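# Stand the held card in an empty card-stand pocket

## Task

Put the card already in the gripper upright into a card-stand pocket that has no card in it. Done only when every other card is still in the pocket it began in, the stand is upright with all of its base on the table, and the gripper has released the card and pulled away.

## Robot and tools

Robot: two arms, left_arm and right_arm, each with a parallel two-finger gripper. Calibrated base positions in the scene frame: left_arm at (-0.020, +0.376, 0) m, quat_wxyz (+1.000, 0, 0, +0.010). right_arm at (-0.042, -0.247, 0) m, quat_wxyz (+1.000, 0, 0, +0.002).

Frame: all hand poses, targets and velocities use the scene frame. Its origin sits at table-top height, halfway between the nominal arm bases. +x points out over the table, +z points up, and left_arm is on the +y side. Image left and right do not match the arm names. On each gripper the fingers extend along its local +z and close along its local y. end_effector_position is the point between the finger pads, roughly 1 cm short of the fingertips. Reported poses can be a few cm off, more when the arm is stretched.

Command row: every command is a row of 16 numbers. The first 8 are left_arm: x, y, z (metres, absolute position in the scene frame), qw, qx, qy, qz (absolute orientation, w first), opening. The next 8 are right_arm in the same order. Always send all 16, even if one arm is idle. Opening runs from -1 (closed) to +1 (fully open, 0.093 m). It is an absolute command, not an offset, so writing 0 really commands half-open.

execute_actions(actions, cameras): actions is a list of actions. Each action is a list of up to 15 rows, one row per 1/30 s control step. If an action has fewer rows, its last row is held until 15 steps have run, so one action lasts 0.5 s. Every target must lie within 0.6 m of that gripper's current position along each of the gripper's own axes, or both arms' action is refused. If the first action fails this check, or any action is malformed, the whole call is rejected. An empty actions list just reports state and images. cameras picks which images come back: omitted, null or ["all"] gives all, [] gives none.

Motion limits: at each step the controller limits the commanded pose to 100 mm and 20 degrees from where the gripper actually is. A single action may therefore fall short. The result's "Hand target" line shows where the arm is now heading; send the remainder in the next call. To keep an orientation steady, repeat your own chosen quaternion rather than copying the drifting reported one. To park an arm, resend the exact pose and opening it reported just before it went still, in every call. Friction and gravity can leave a gripper low, short or tilted, and small moves may not happen or may go sideways, so check the result after each move and correct it.

move(target, speed, blend, opening_speed, blocking, cameras): drives each gripper in a straight line to an absolute pose. target is one 16-number row or a list of up to 15 rows; there is no 0.6 m limit here. speed is in m/s, 0.002 to 0.5, default 0.25, with turn rate capped at twice that value in rad/s. You can give one speed or one per target. blend (metres) rounds corners in a list. opening_speed is the rate of change of the opening command per second, 0.2 or more. With blocking=false the call returns after about 0.5 s while the move continues, and a new move replaces it. Paths last at most 10 s. Openings on later rows in a list are applied only after the arms stop there. Paths do not avoid obstacles or the other arm. The result adds a "move:" line giving how it ended (done, off_target, moving, held, fault) and any limits applied (limits=paced means the commanded pose was clipped; limits=held means some steps were held back).

wait(seconds): 0 to 10 s, and the arms keep their last commands. stop(): brakes a running move. zoom_image(camera, region): region [x0, y0, x1, y1] in pixels, at most 504x504, taken from that camera's latest image. Cameras are cam_high, cam_low, cam_left_wrist and cam_right_wrist, all 896x504. read_manual(section): only returns licence text. finished_scene(scene): scene number 1 to 3. It ends the scene permanently, and the goal must then hold with no help from the robot.

Result lines: each arm's end_effector_position and end_effector_quat_wxyz; Hand target; Tool commands; grip_measured (gripper motor position on the -1 to +1 scale); Joint positions, whose last entry is the finger opening in metres; Joint velocities, which may say "within noise"; Joint torques, where joints 1 to 3 wrap around at ±28 N m; and, for execute_actions only, step-by-step positions. A MOTOR HOT line appears from 75 °C. At 90 °C an OVER-TEMPERATURE FAULT folds that arm away for the rest of the scene.

Gripping: the pads meet at about -0.94. For an object w mm wide, the pads touch at about -0.94 + 0.0208*w. Commanding about 0.24 below that value gives a full-force grip on a rigid flat object. To keep holding, keep sending the same closing value. To release, send a value well above the touch value. grip_measured may read up to 0.02 too open. A thin card can show the same reading as an empty closed gripper, so confirm the hold visually.

Avoid: dropping the card, letting go while it is still moving, fast impacts, and pressing hard into the stand. Do not disturb the other cards, tip the stand, or push anything off the table. Keep the two grippers and wrist cameras from colliding. Do not route paths close to an arm's own base. Avoid long holds with an arm stretched out, since that heats the motors. Brief outside tugs on the held card can happen.

Each tool is called after "Call:" as name([rows], argument=value, ...), one row to a line, values as JSON.

## Session

Call:
execute_actions(actions=[])

Scene clock: 0.00 s.
left_arm: end_effector_position=(+0.3213, +0.3187, +0.5129) grip_measured=+1.000 end_effector_quat_wxyz=(+0.783, -0.129, +0.564, -0.226) | right_arm: end_effector_position=(+0.3545, -0.2579, +0.2460) grip_measured=-0.972 end_effector_quat_wxyz=(+0.305, -0.601, +0.716, -0.182)
Joint positions: left_arm=[-0.281 1.032 1.166 0.208 -0.193 -0.438 0.093] | right_arm=[-0.102 1.465 1.433 -0.827 -0.17 -1.431 0]
Joint velocities: within noise
Joint torques (N m): no reading
Heat: left arm: 37 °C; right arm: 36 °C.
Hand target: left_arm +0.3215, +0.3187, +0.5118; +0.781, -0.130, +0.567, -0.225 | right_arm +0.3552, -0.2577, +0.2526; +0.312, -0.599, +0.713, -0.188
Tool commands: left_gripper/opening=+1.0 right_gripper/opening=-1.0

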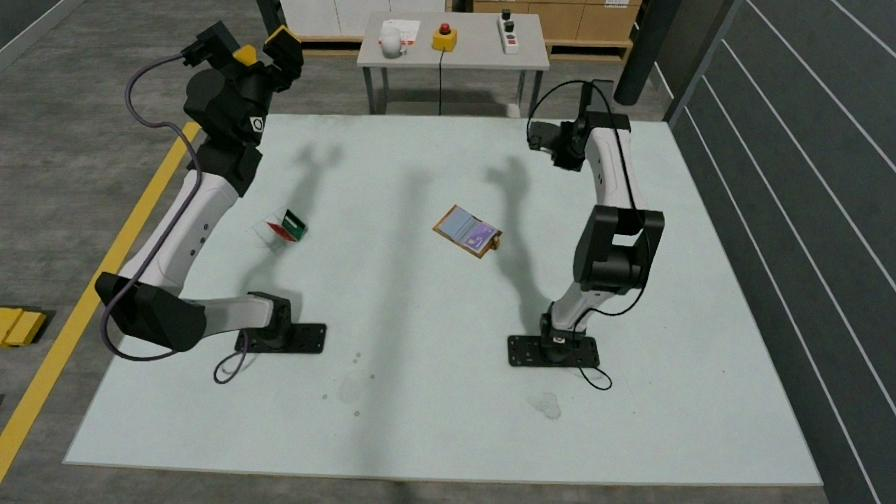

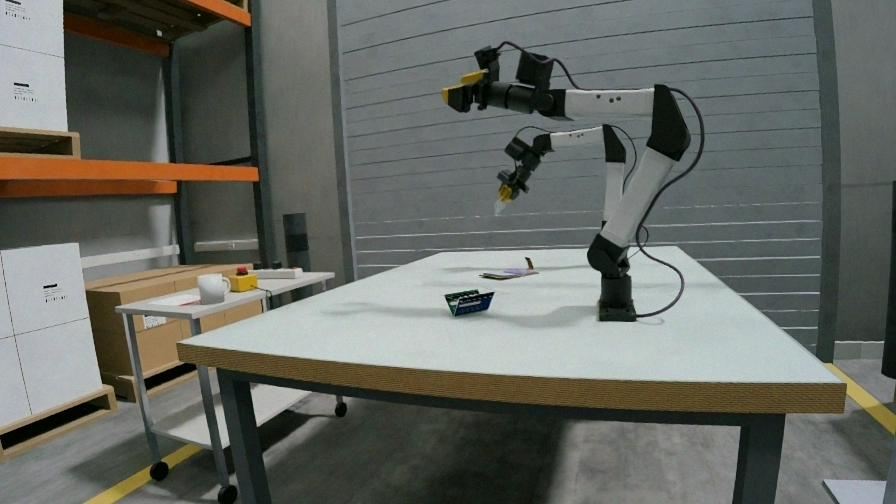

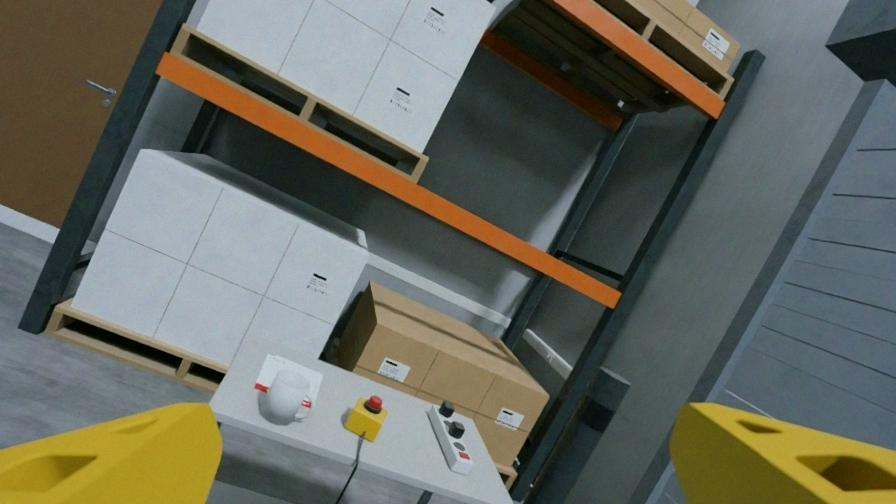

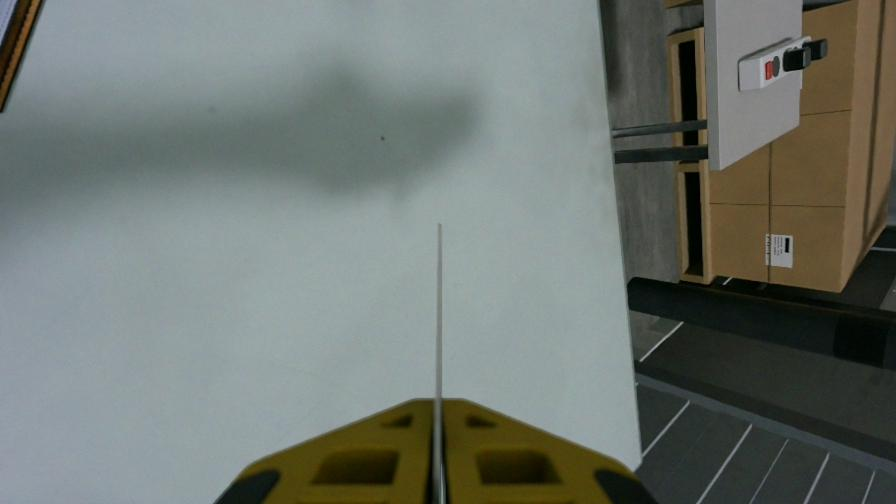

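Call:
zoom_image(camera="cam_high", region=[220, 170, 360, 280])

Call:
zoom_image(camera="cam_low", region=[420, 240, 560, 340])

Call:
zoom_image(camera="cam_high", region=[410, 180, 530, 270])

Call:
zoom_image(camera="cam_low", region=[460, 130, 580, 230])

Scaled by 3.600 from the camera's 896x504 image, which has a finer 1280x720 frame.

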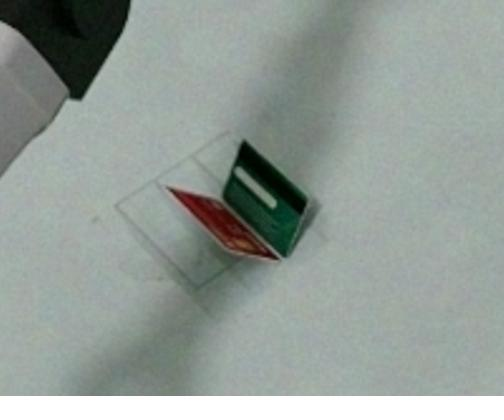

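Scaled by 3.600 from the camera's 896x504 image, which has a finer 1280x720 frame.

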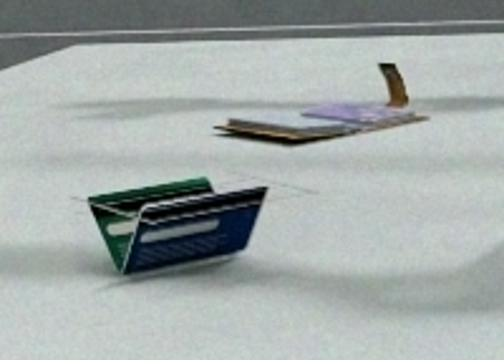

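Scaled by 4.200 from the camera's 896x504 image, which has a finer 1280x720 frame.

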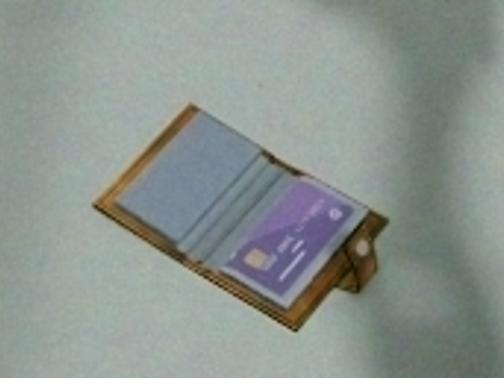

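Scaled by 4.200 from the camera's 896x504 image, which has a finer 1280x720 frame.

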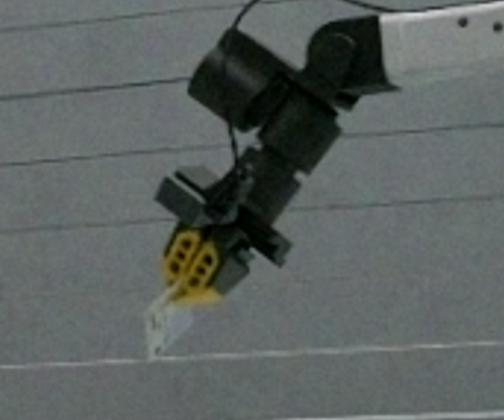

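Call:
move(target=[0.30,0.40,0.27,0,0,1,0,1,0.3552,-0.2577,0.2526,0.312,-0.599,0.713,-0.188,-1])

Scene clock: 37.10 s.
left_arm: end_effector_position=(+0.3027, +0.3998, +0.2788) grip_measured=+1.000 end_effector_quat_wxyz=(+0.164, -0.010, +0.986, +0.003) | right_arm: end_effector_position=(+0.3545, -0.2579, +0.2460) grip_measured=-0.972 end_effector_quat_wxyz=(+0.305, -0.601, +0.716, -0.182)
Joint positions: left_arm=[0.061 1.608 1.913 -1.548 0.016 0.058 0.093] | right_arm=[-0.102 1.465 1.433 -0.827 -0.17 -1.431 0]
Joint velocities: within noise
Joint torques (N m): left_arm=[-0.12 -3.59 5.53 1.05 0.02 0.2] | right_arm=[-0.16 -6.46 7.31 1.98 -0.17 -0.06]
Heat: left arm: 39 °C; right arm: 38 °C.
Hand target: left_arm +0.2999, +0.4000, +0.2696; +0.141, -0.002, +0.990, +0.008 | right_arm +0.3552, -0.2576, +0.2527; +0.312, -0.599, +0.713, -0.188
Off the commanded pose: left_arm 0.009 m, 19 deg | right_arm 0.007 m, 1 deg.
joint sent to its limit (left arm) — joint 4 (wrist pitch), lower limit. The joint targets are off in orientation, not in position.
move: off_target (left_arm); limits=paced

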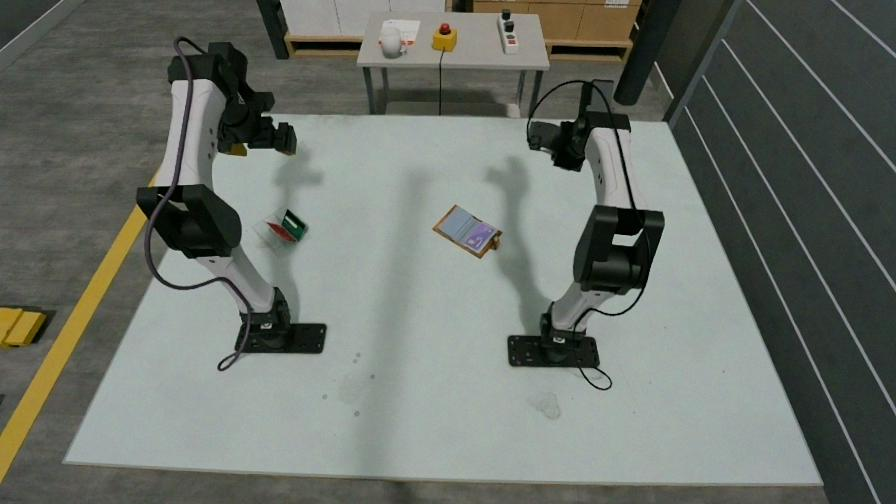

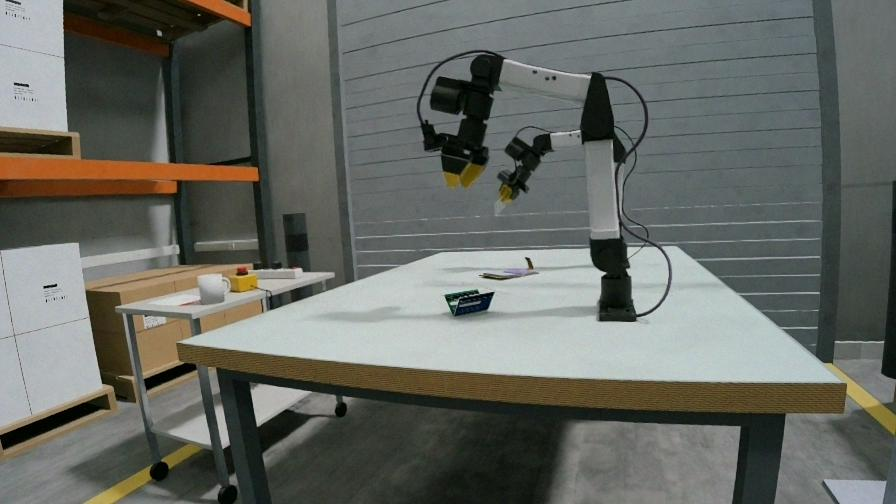

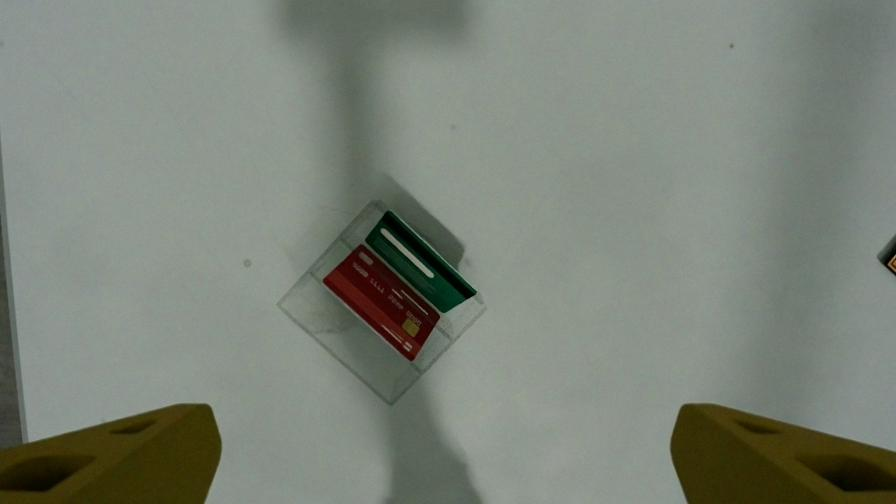

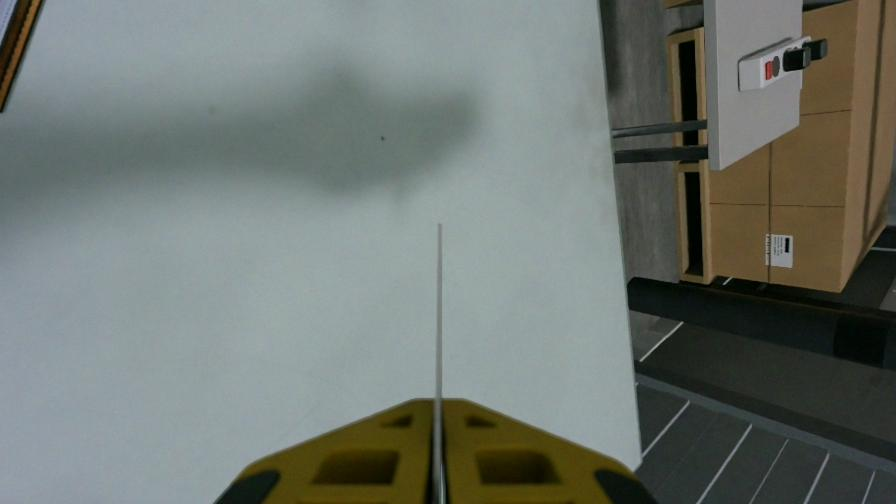

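Call:
zoom_image(camera="cam_left_wrist", region=[250, 180, 510, 420])

Call:
zoom_image(camera="cam_low", region=[435, 270, 505, 330])

Call:
zoom_image(camera="cam_right_wrist", region=[350, 200, 530, 504])

Scaled by 1.938 from the camera's 896x504 image, which has a finer 1280x720 frame.

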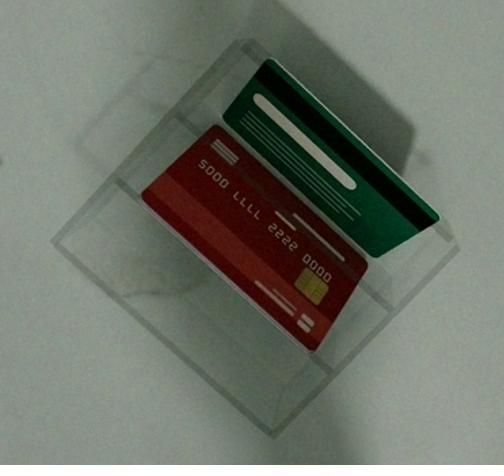

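Scaled by 7.200 from the camera's 896x504 image, which has a finer 1280x720 frame.

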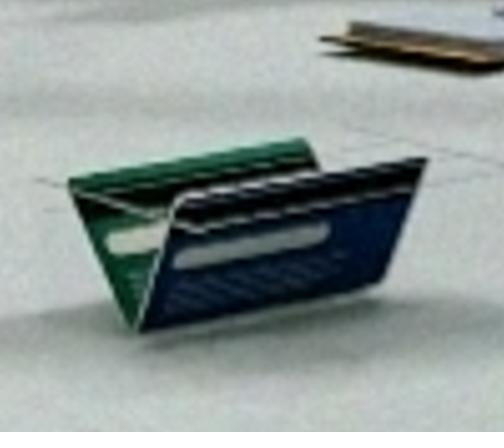

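Scaled by 1.658 from the camera's 896x504 image, which has a finer 1280x720 frame.

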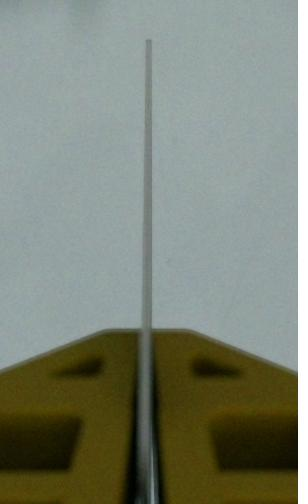

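Call:
move(target=[0.30,0.40,0.27,0.164,-0.01,0.986,0.003,1,0.25,0.10,0.21,0.374,-0.601,0.601,0.374,-1])

Scene clock: 86.40 s.
left_arm: end_effector_position=(+0.3034, +0.4001, +0.2662) grip_measured=+1.000 end_effector_quat_wxyz=(+0.156, -0.010, +0.988, +0.003) | right_arm: end_effector_position=(+0.2522, +0.0988, +0.2156) grip_measured=-0.973 end_effector_quat_wxyz=(-0.378, +0.602, -0.600, -0.367)
Joint positions: left_arm=[0.061 1.599 1.852 -1.511 0.015 0.058 0.093] | right_arm=[0.585 1.67 1.283 -0.331 -0.829 -0.589 0]
Joint velocities: within noise
Joint torques (N m): left_arm=[0.5 -6.64 5.52 1.27 0.16 0.08] | right_arm=[0.05 -7.35 5.57 2.16 -0.52 -0.06]
Heat: left arm: 39 °C; right arm: 40 °C.
Hand target: left_arm +0.3000, +0.4000, +0.2699; +0.164, -0.010, +0.986, +0.003 | right_arm +0.2500, +0.0999, +0.2101; -0.373, +0.601, -0.600, -0.373
Off the commanded pose: left_arm 0.005 m, 1 deg | right_arm 0.006 m, 1 deg.
move: done

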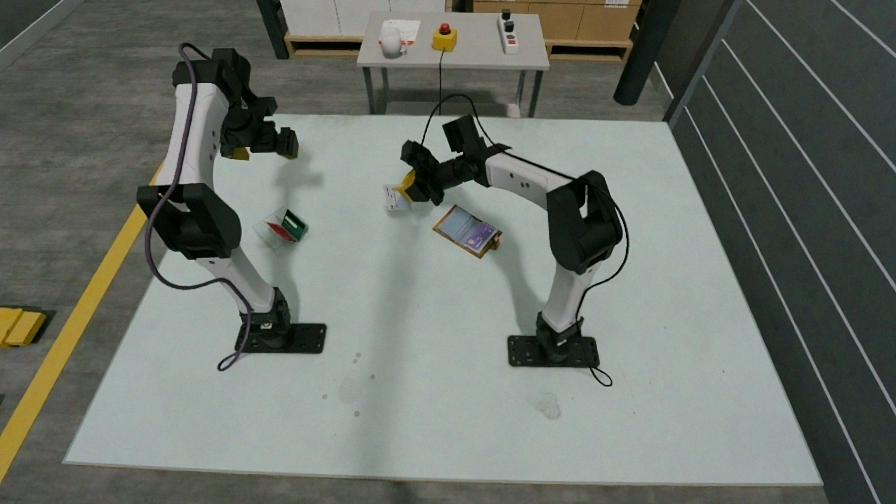

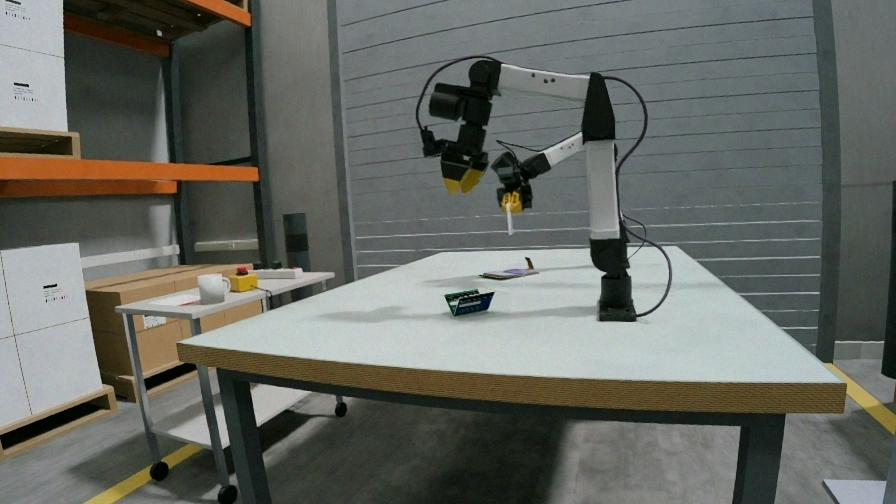

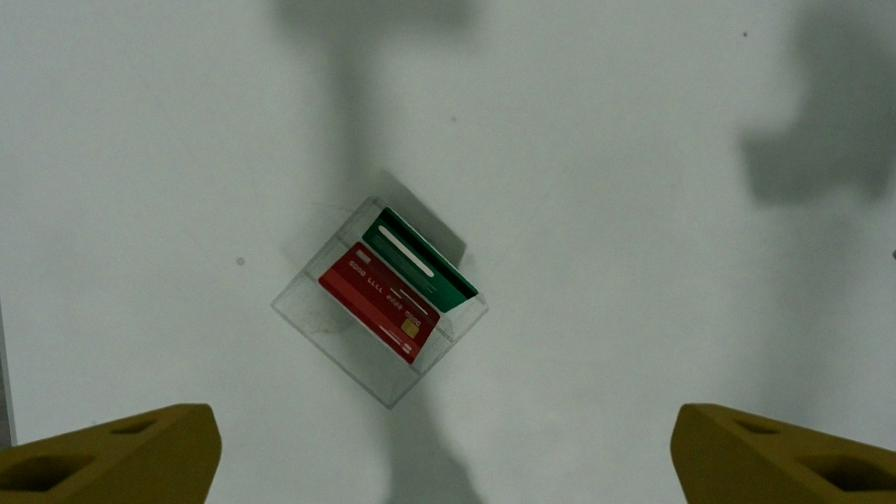

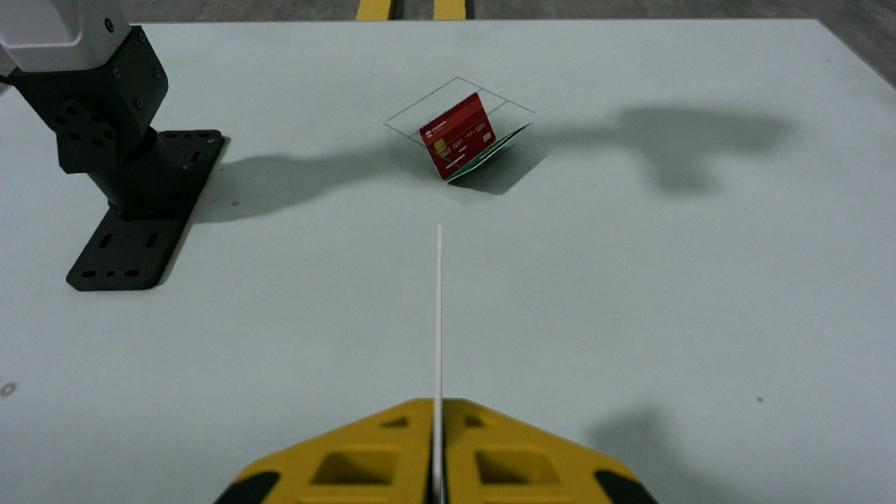

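Call:
zoom_image(camera="cam_right_wrist", region=[370, 60, 570, 200])

Call:
zoom_image(camera="cam_left_wrist", region=[260, 180, 500, 420])

Call:
zoom_image(camera="cam_high", region=[360, 110, 500, 240])

Call:
zoom_image(camera="cam_low", region=[470, 140, 560, 250])

Scaled by 2.520 from the camera's 896x504 image, which has a finer 1280x720 frame.

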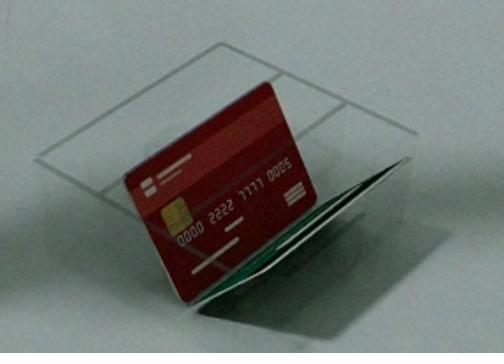

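Scaled by 2.100 from the camera's 896x504 image, which has a finer 1280x720 frame.

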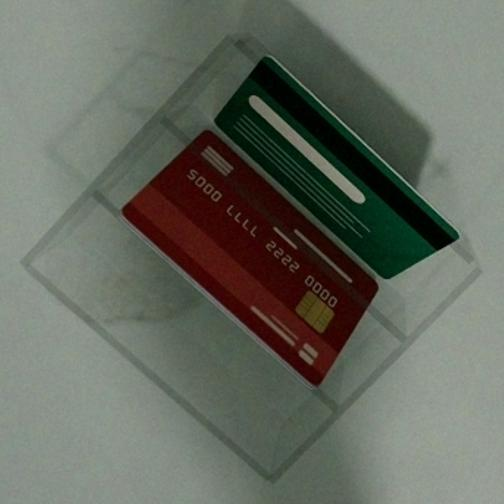

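Scaled by 3.600 from the camera's 896x504 image, which has a finer 1280x720 frame.

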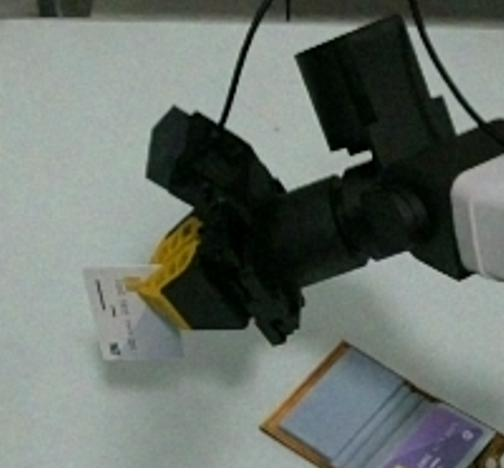

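Scaled by 4.582 from the camera's 896x504 image, which has a finer 1280x720 frame.

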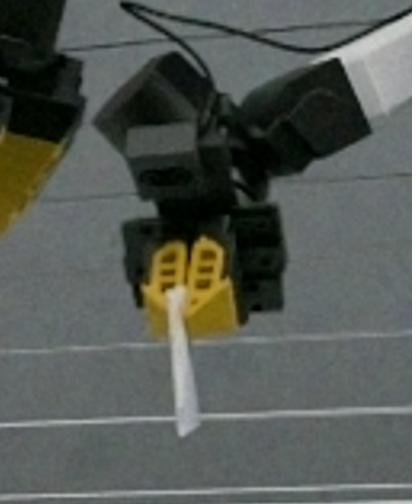

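Call:
move(target=[0.28,0.26,0.24,0.5,0.5,0.5,-0.5,1,0.25,0.0,0.18,0.7071,0,0.7071,0,-1])

Scene clock: 154.43 s.
left_arm: end_effector_position=(+0.2776, +0.2600, +0.2433) grip_measured=+1.000 end_effector_quat_wxyz=(+0.525, +0.471, +0.551, -0.447) | right_arm: end_effector_position=(+0.2490, -0.0042, +0.1750) grip_measured=-0.973 end_effector_quat_wxyz=(+0.703, -0.007, +0.712, -0.004)
Joint positions: left_arm=[0.161 1.726 1.264 -1.546 1.516 2.01 0.093] | right_arm=[1.098 1.65 0.511 1.112 1.098 0.009 0]
Joint velocities: within noise
Joint torques (N m): left_arm=[-0.03 -3.97 7.47 -0.36 0.7 0.24] | right_arm=[0.32 -4.68 6.67 2.3 0.16 -0.18]
Heat: left arm: 38 °C; right arm: 44 °C.
Hand target: left_arm +0.2800, +0.2595, +0.2401; +0.519, +0.475, +0.551, -0.448 | right_arm +0.2499, +0.0000, +0.1799; +0.707, +0.000, +0.708, +0.000
Off the commanded pose: left_arm 0.004 m, 9 deg | right_arm 0.007 m, 1 deg.
move: off_target (left_arm)

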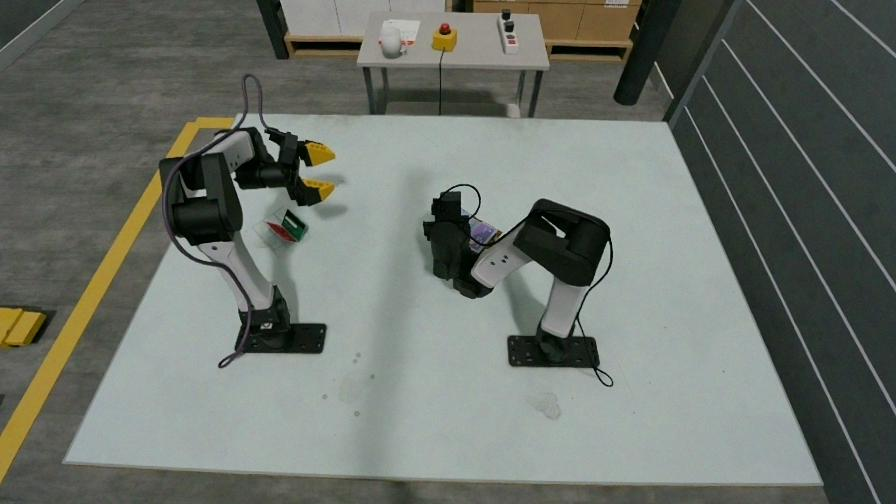

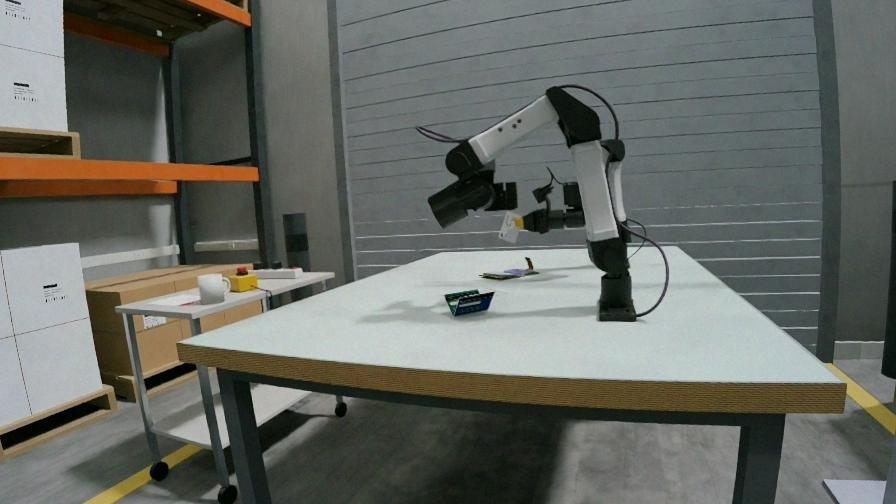

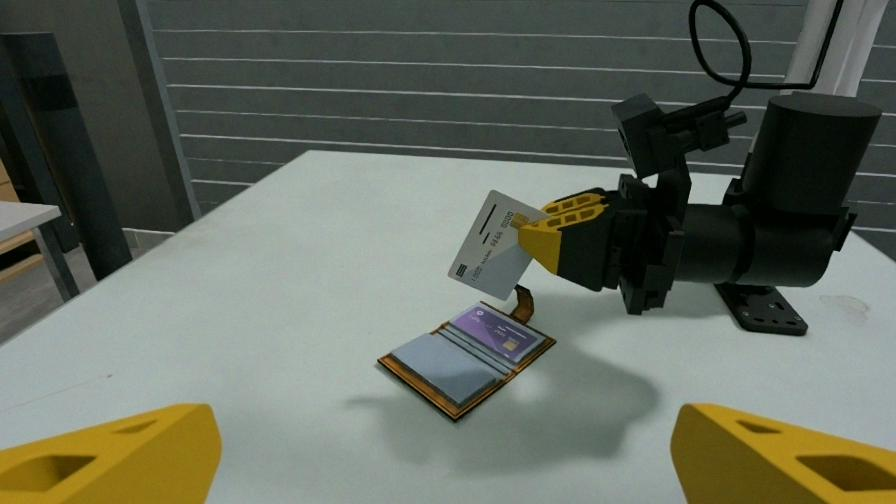

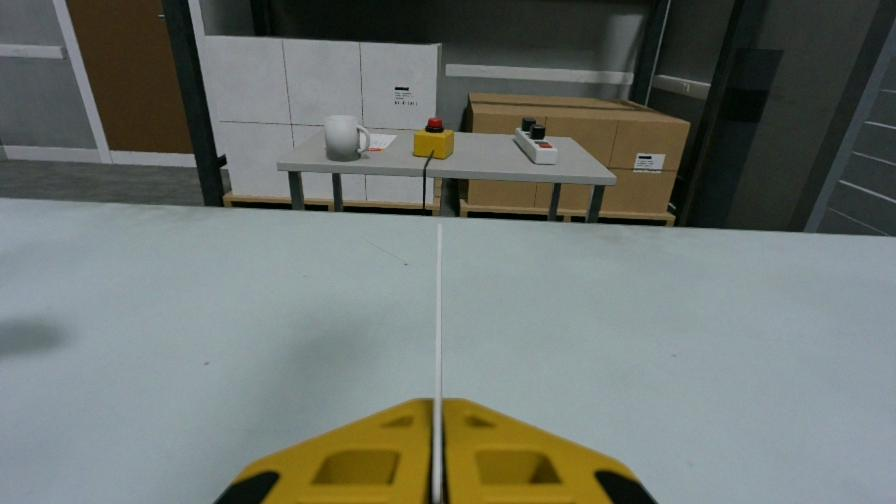

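Call:
zoom_image(camera="cam_left_wrist", region=[430, 160, 650, 320])

Scaled by 2.291 from the camera's 896x504 image, which has a finer 1280x720 frame.

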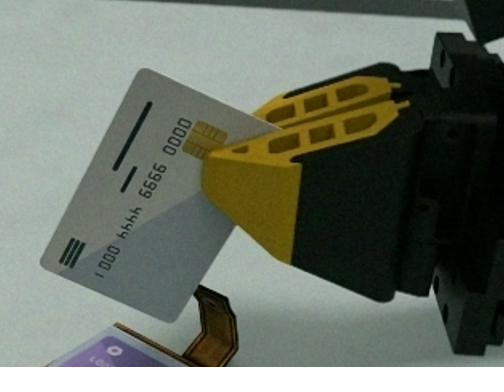

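Call:
move(target=[0.36,0.18,0.186,0.5,0.5,0.5,-0.5,1,0.36,0.03,0.20,0.4156,-0.572,0.572,0.4157,-1])

Scene clock: 185.33 s.
left_arm: end_effector_position=(+0.3571, +0.1822, +0.1912) grip_measured=+1.000 end_effector_quat_wxyz=(+0.483, +0.524, +0.482, -0.510) | right_arm: end_effector_position=(+0.3549, +0.0297, +0.1956) grip_measured=-0.973 end_effector_quat_wxyz=(-0.412, +0.570, -0.577, -0.415)
Joint positions: left_arm=[-0.087 2.092 1.55 -1.068 1.556 1.624 0.093] | right_arm=[0.284 1.953 1.5 -0.406 -1.14 -0.802 0]
Joint velocities: within noise
Joint torques (N m): left_arm=[-0.02 -7.15 7.04 0.44 0.93 -0.09] | right_arm=[-0.54 -8.73 9.09 1.46 -0.69 -0.18]
Heat: left arm: 38 °C; right arm: 40 °C.
Hand target: left_arm +0.3598, +0.1805, +0.1859; +0.479, +0.520, +0.484, -0.515 | right_arm +0.3598, +0.0299, +0.1999; -0.416, +0.571, -0.572, -0.416
Off the commanded pose: left_arm 0.006 m, 4 deg | right_arm 0.007 m, 1 deg.
joint sent to its limit (left arm) — joint 5 (wrist yaw), upper limit. The joint targets are off in orientation, not in position.
move: off_target (left_arm)

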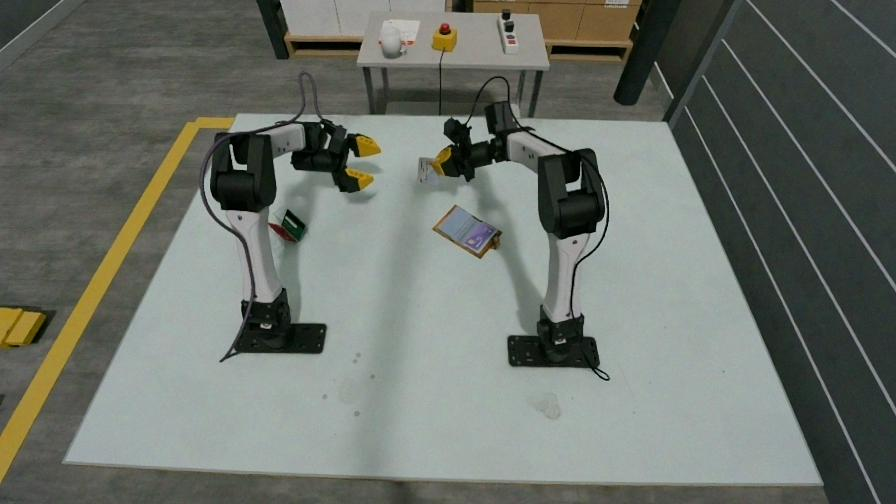

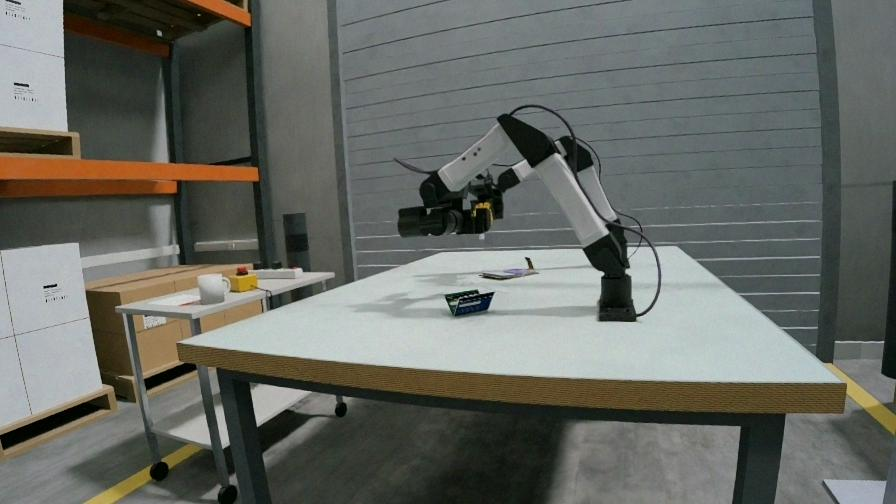

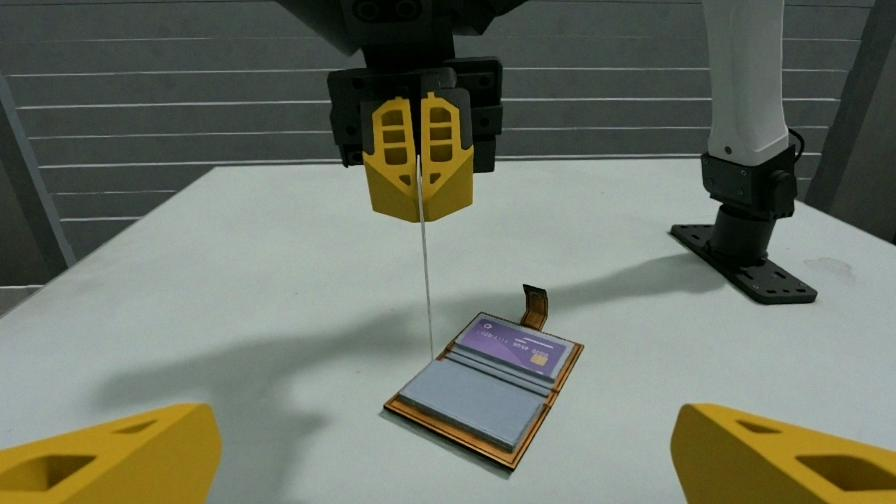

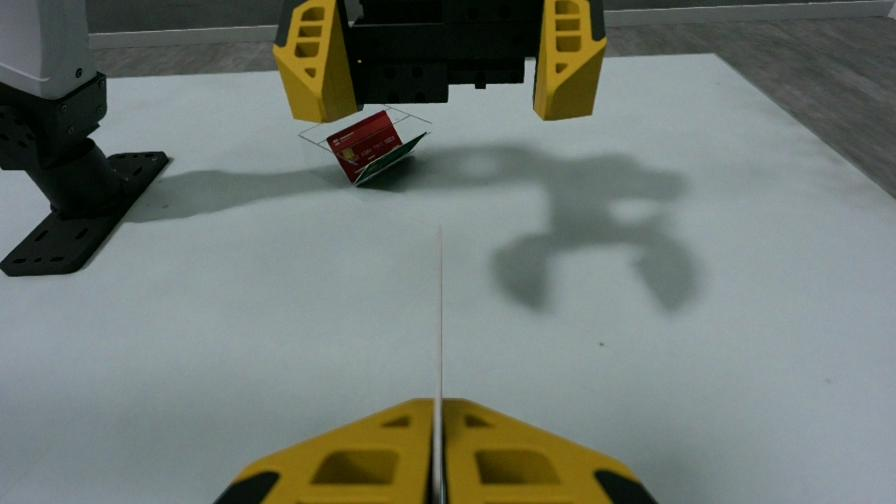

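Call:
move(target=[0.344,0.148,0.1835,0.5417,0.4545,0.5417,-0.4545,1,0.365,0.03,0.203,0.3778,-0.6197,0.5199,0.4503,-1])

Call:
zoom_image(camera="cam_left_wrist", region=[300, 100, 600, 420])

Call:
zoom_image(camera="cam_high", region=[320, 100, 520, 230])

Scene clock: 196.17 s.
left_arm: end_effector_position=(+0.3433, +0.1487, +0.1912) grip_measured=+1.000 end_effector_quat_wxyz=(+0.463, +0.548, +0.455, -0.527) | right_arm: end_effector_position=(+0.3606, +0.0303, +0.2008) grip_measured=-0.973 end_effector_quat_wxyz=(-0.375, +0.620, -0.524, -0.448)
Joint positions: left_arm=[-0.176 2.092 1.55 -1.003 1.556 1.572 0.093] | right_arm=[0.269 2.19 1.937 -1.027 -1.234 -1.259 0]
Joint velocities: within noise
Joint torques (N m): left_arm=[0.31 -7.47 5.7 0.58 0.93 -0.05] | right_arm=[-0.57 -10.11 8.57 0.74 -0.85 -0.17]
Heat: left arm: 38 °C; right arm: 42 °C.
Hand target: left_arm +0.3439, +0.1485, +0.1835; +0.457, +0.541, +0.462, -0.535 | right_arm +0.3649, +0.0300, +0.2030; -0.379, +0.619, -0.520, -0.450
Off the commanded pose: left_arm 0.008 m, 19 deg | right_arm 0.005 m, 1 deg.
joint sent to its limit (left arm) — joint 5 (wrist yaw), upper limit. The joint targets are off in orientation, not in position.
move: off_target (left_arm)

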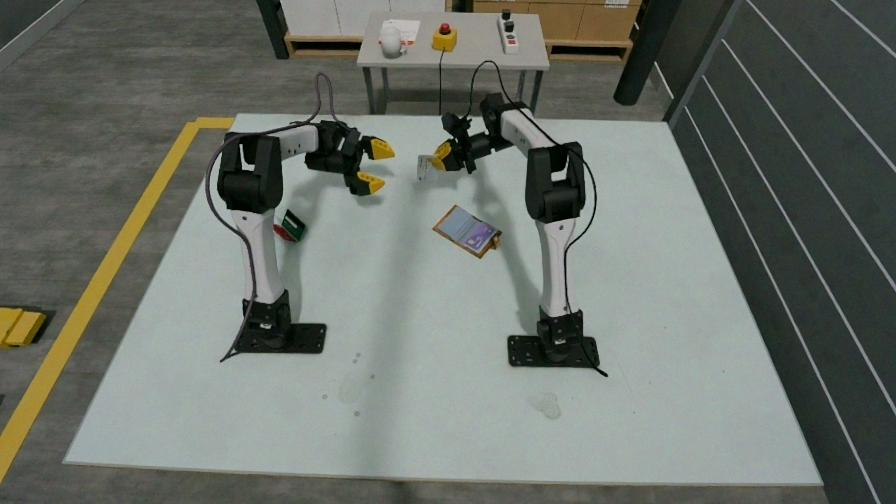

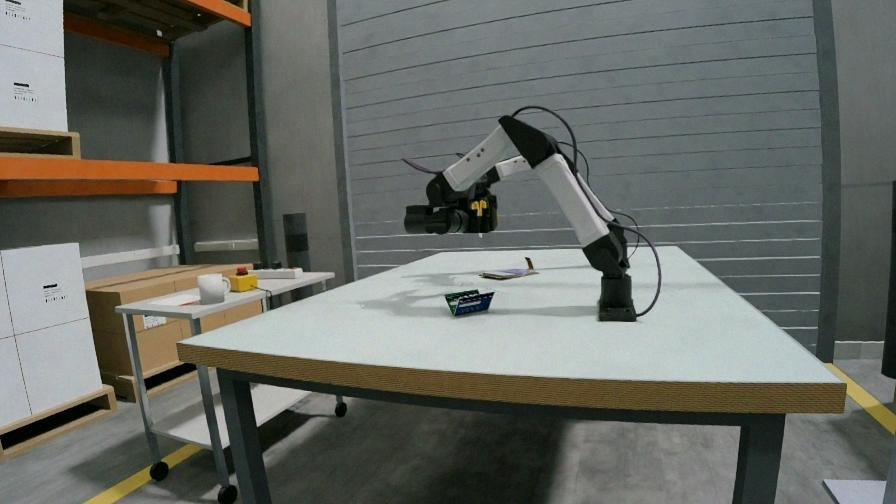

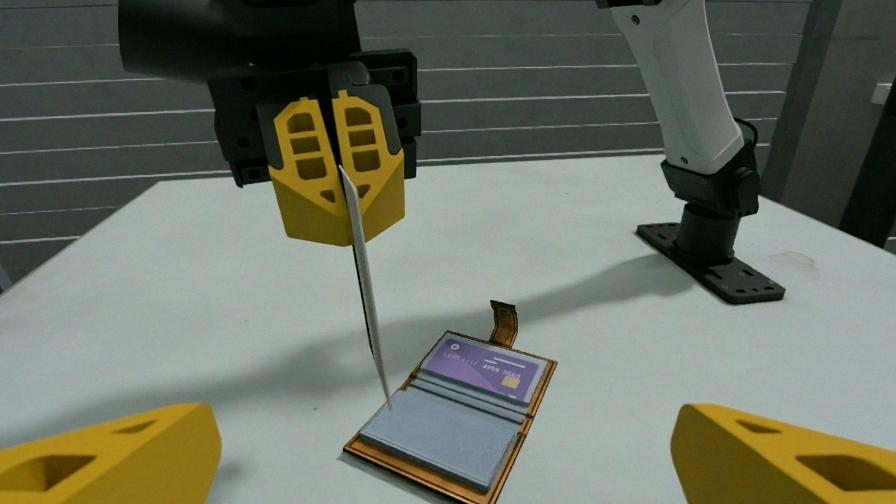

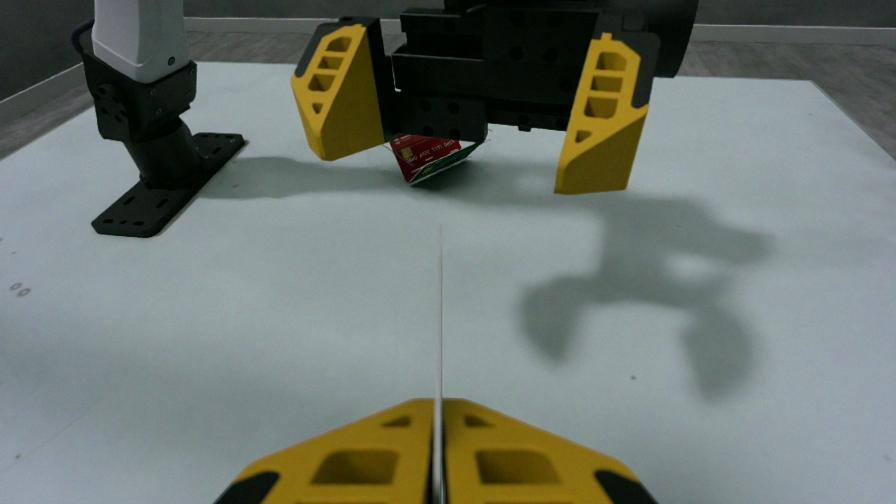

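Scaled by 1.575 from the camera's 896x504 image, which has a finer 1280x720 frame.

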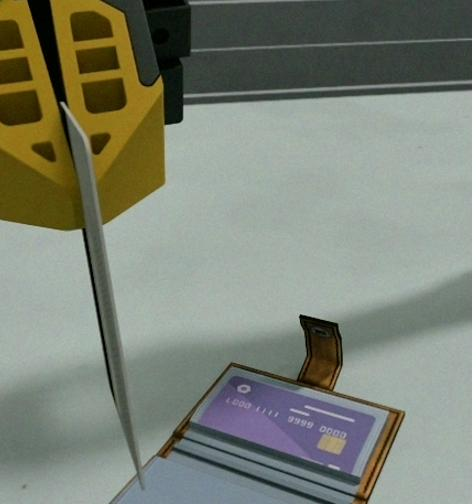

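Scaled by 2.520 from the camera's 896x504 image, which has a finer 1280x720 frame.

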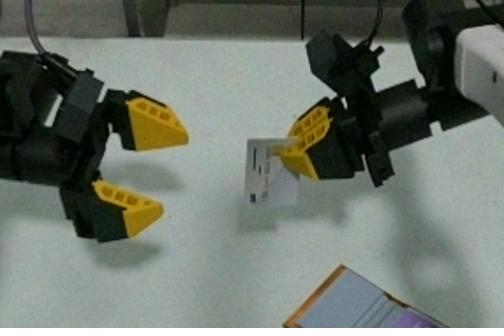

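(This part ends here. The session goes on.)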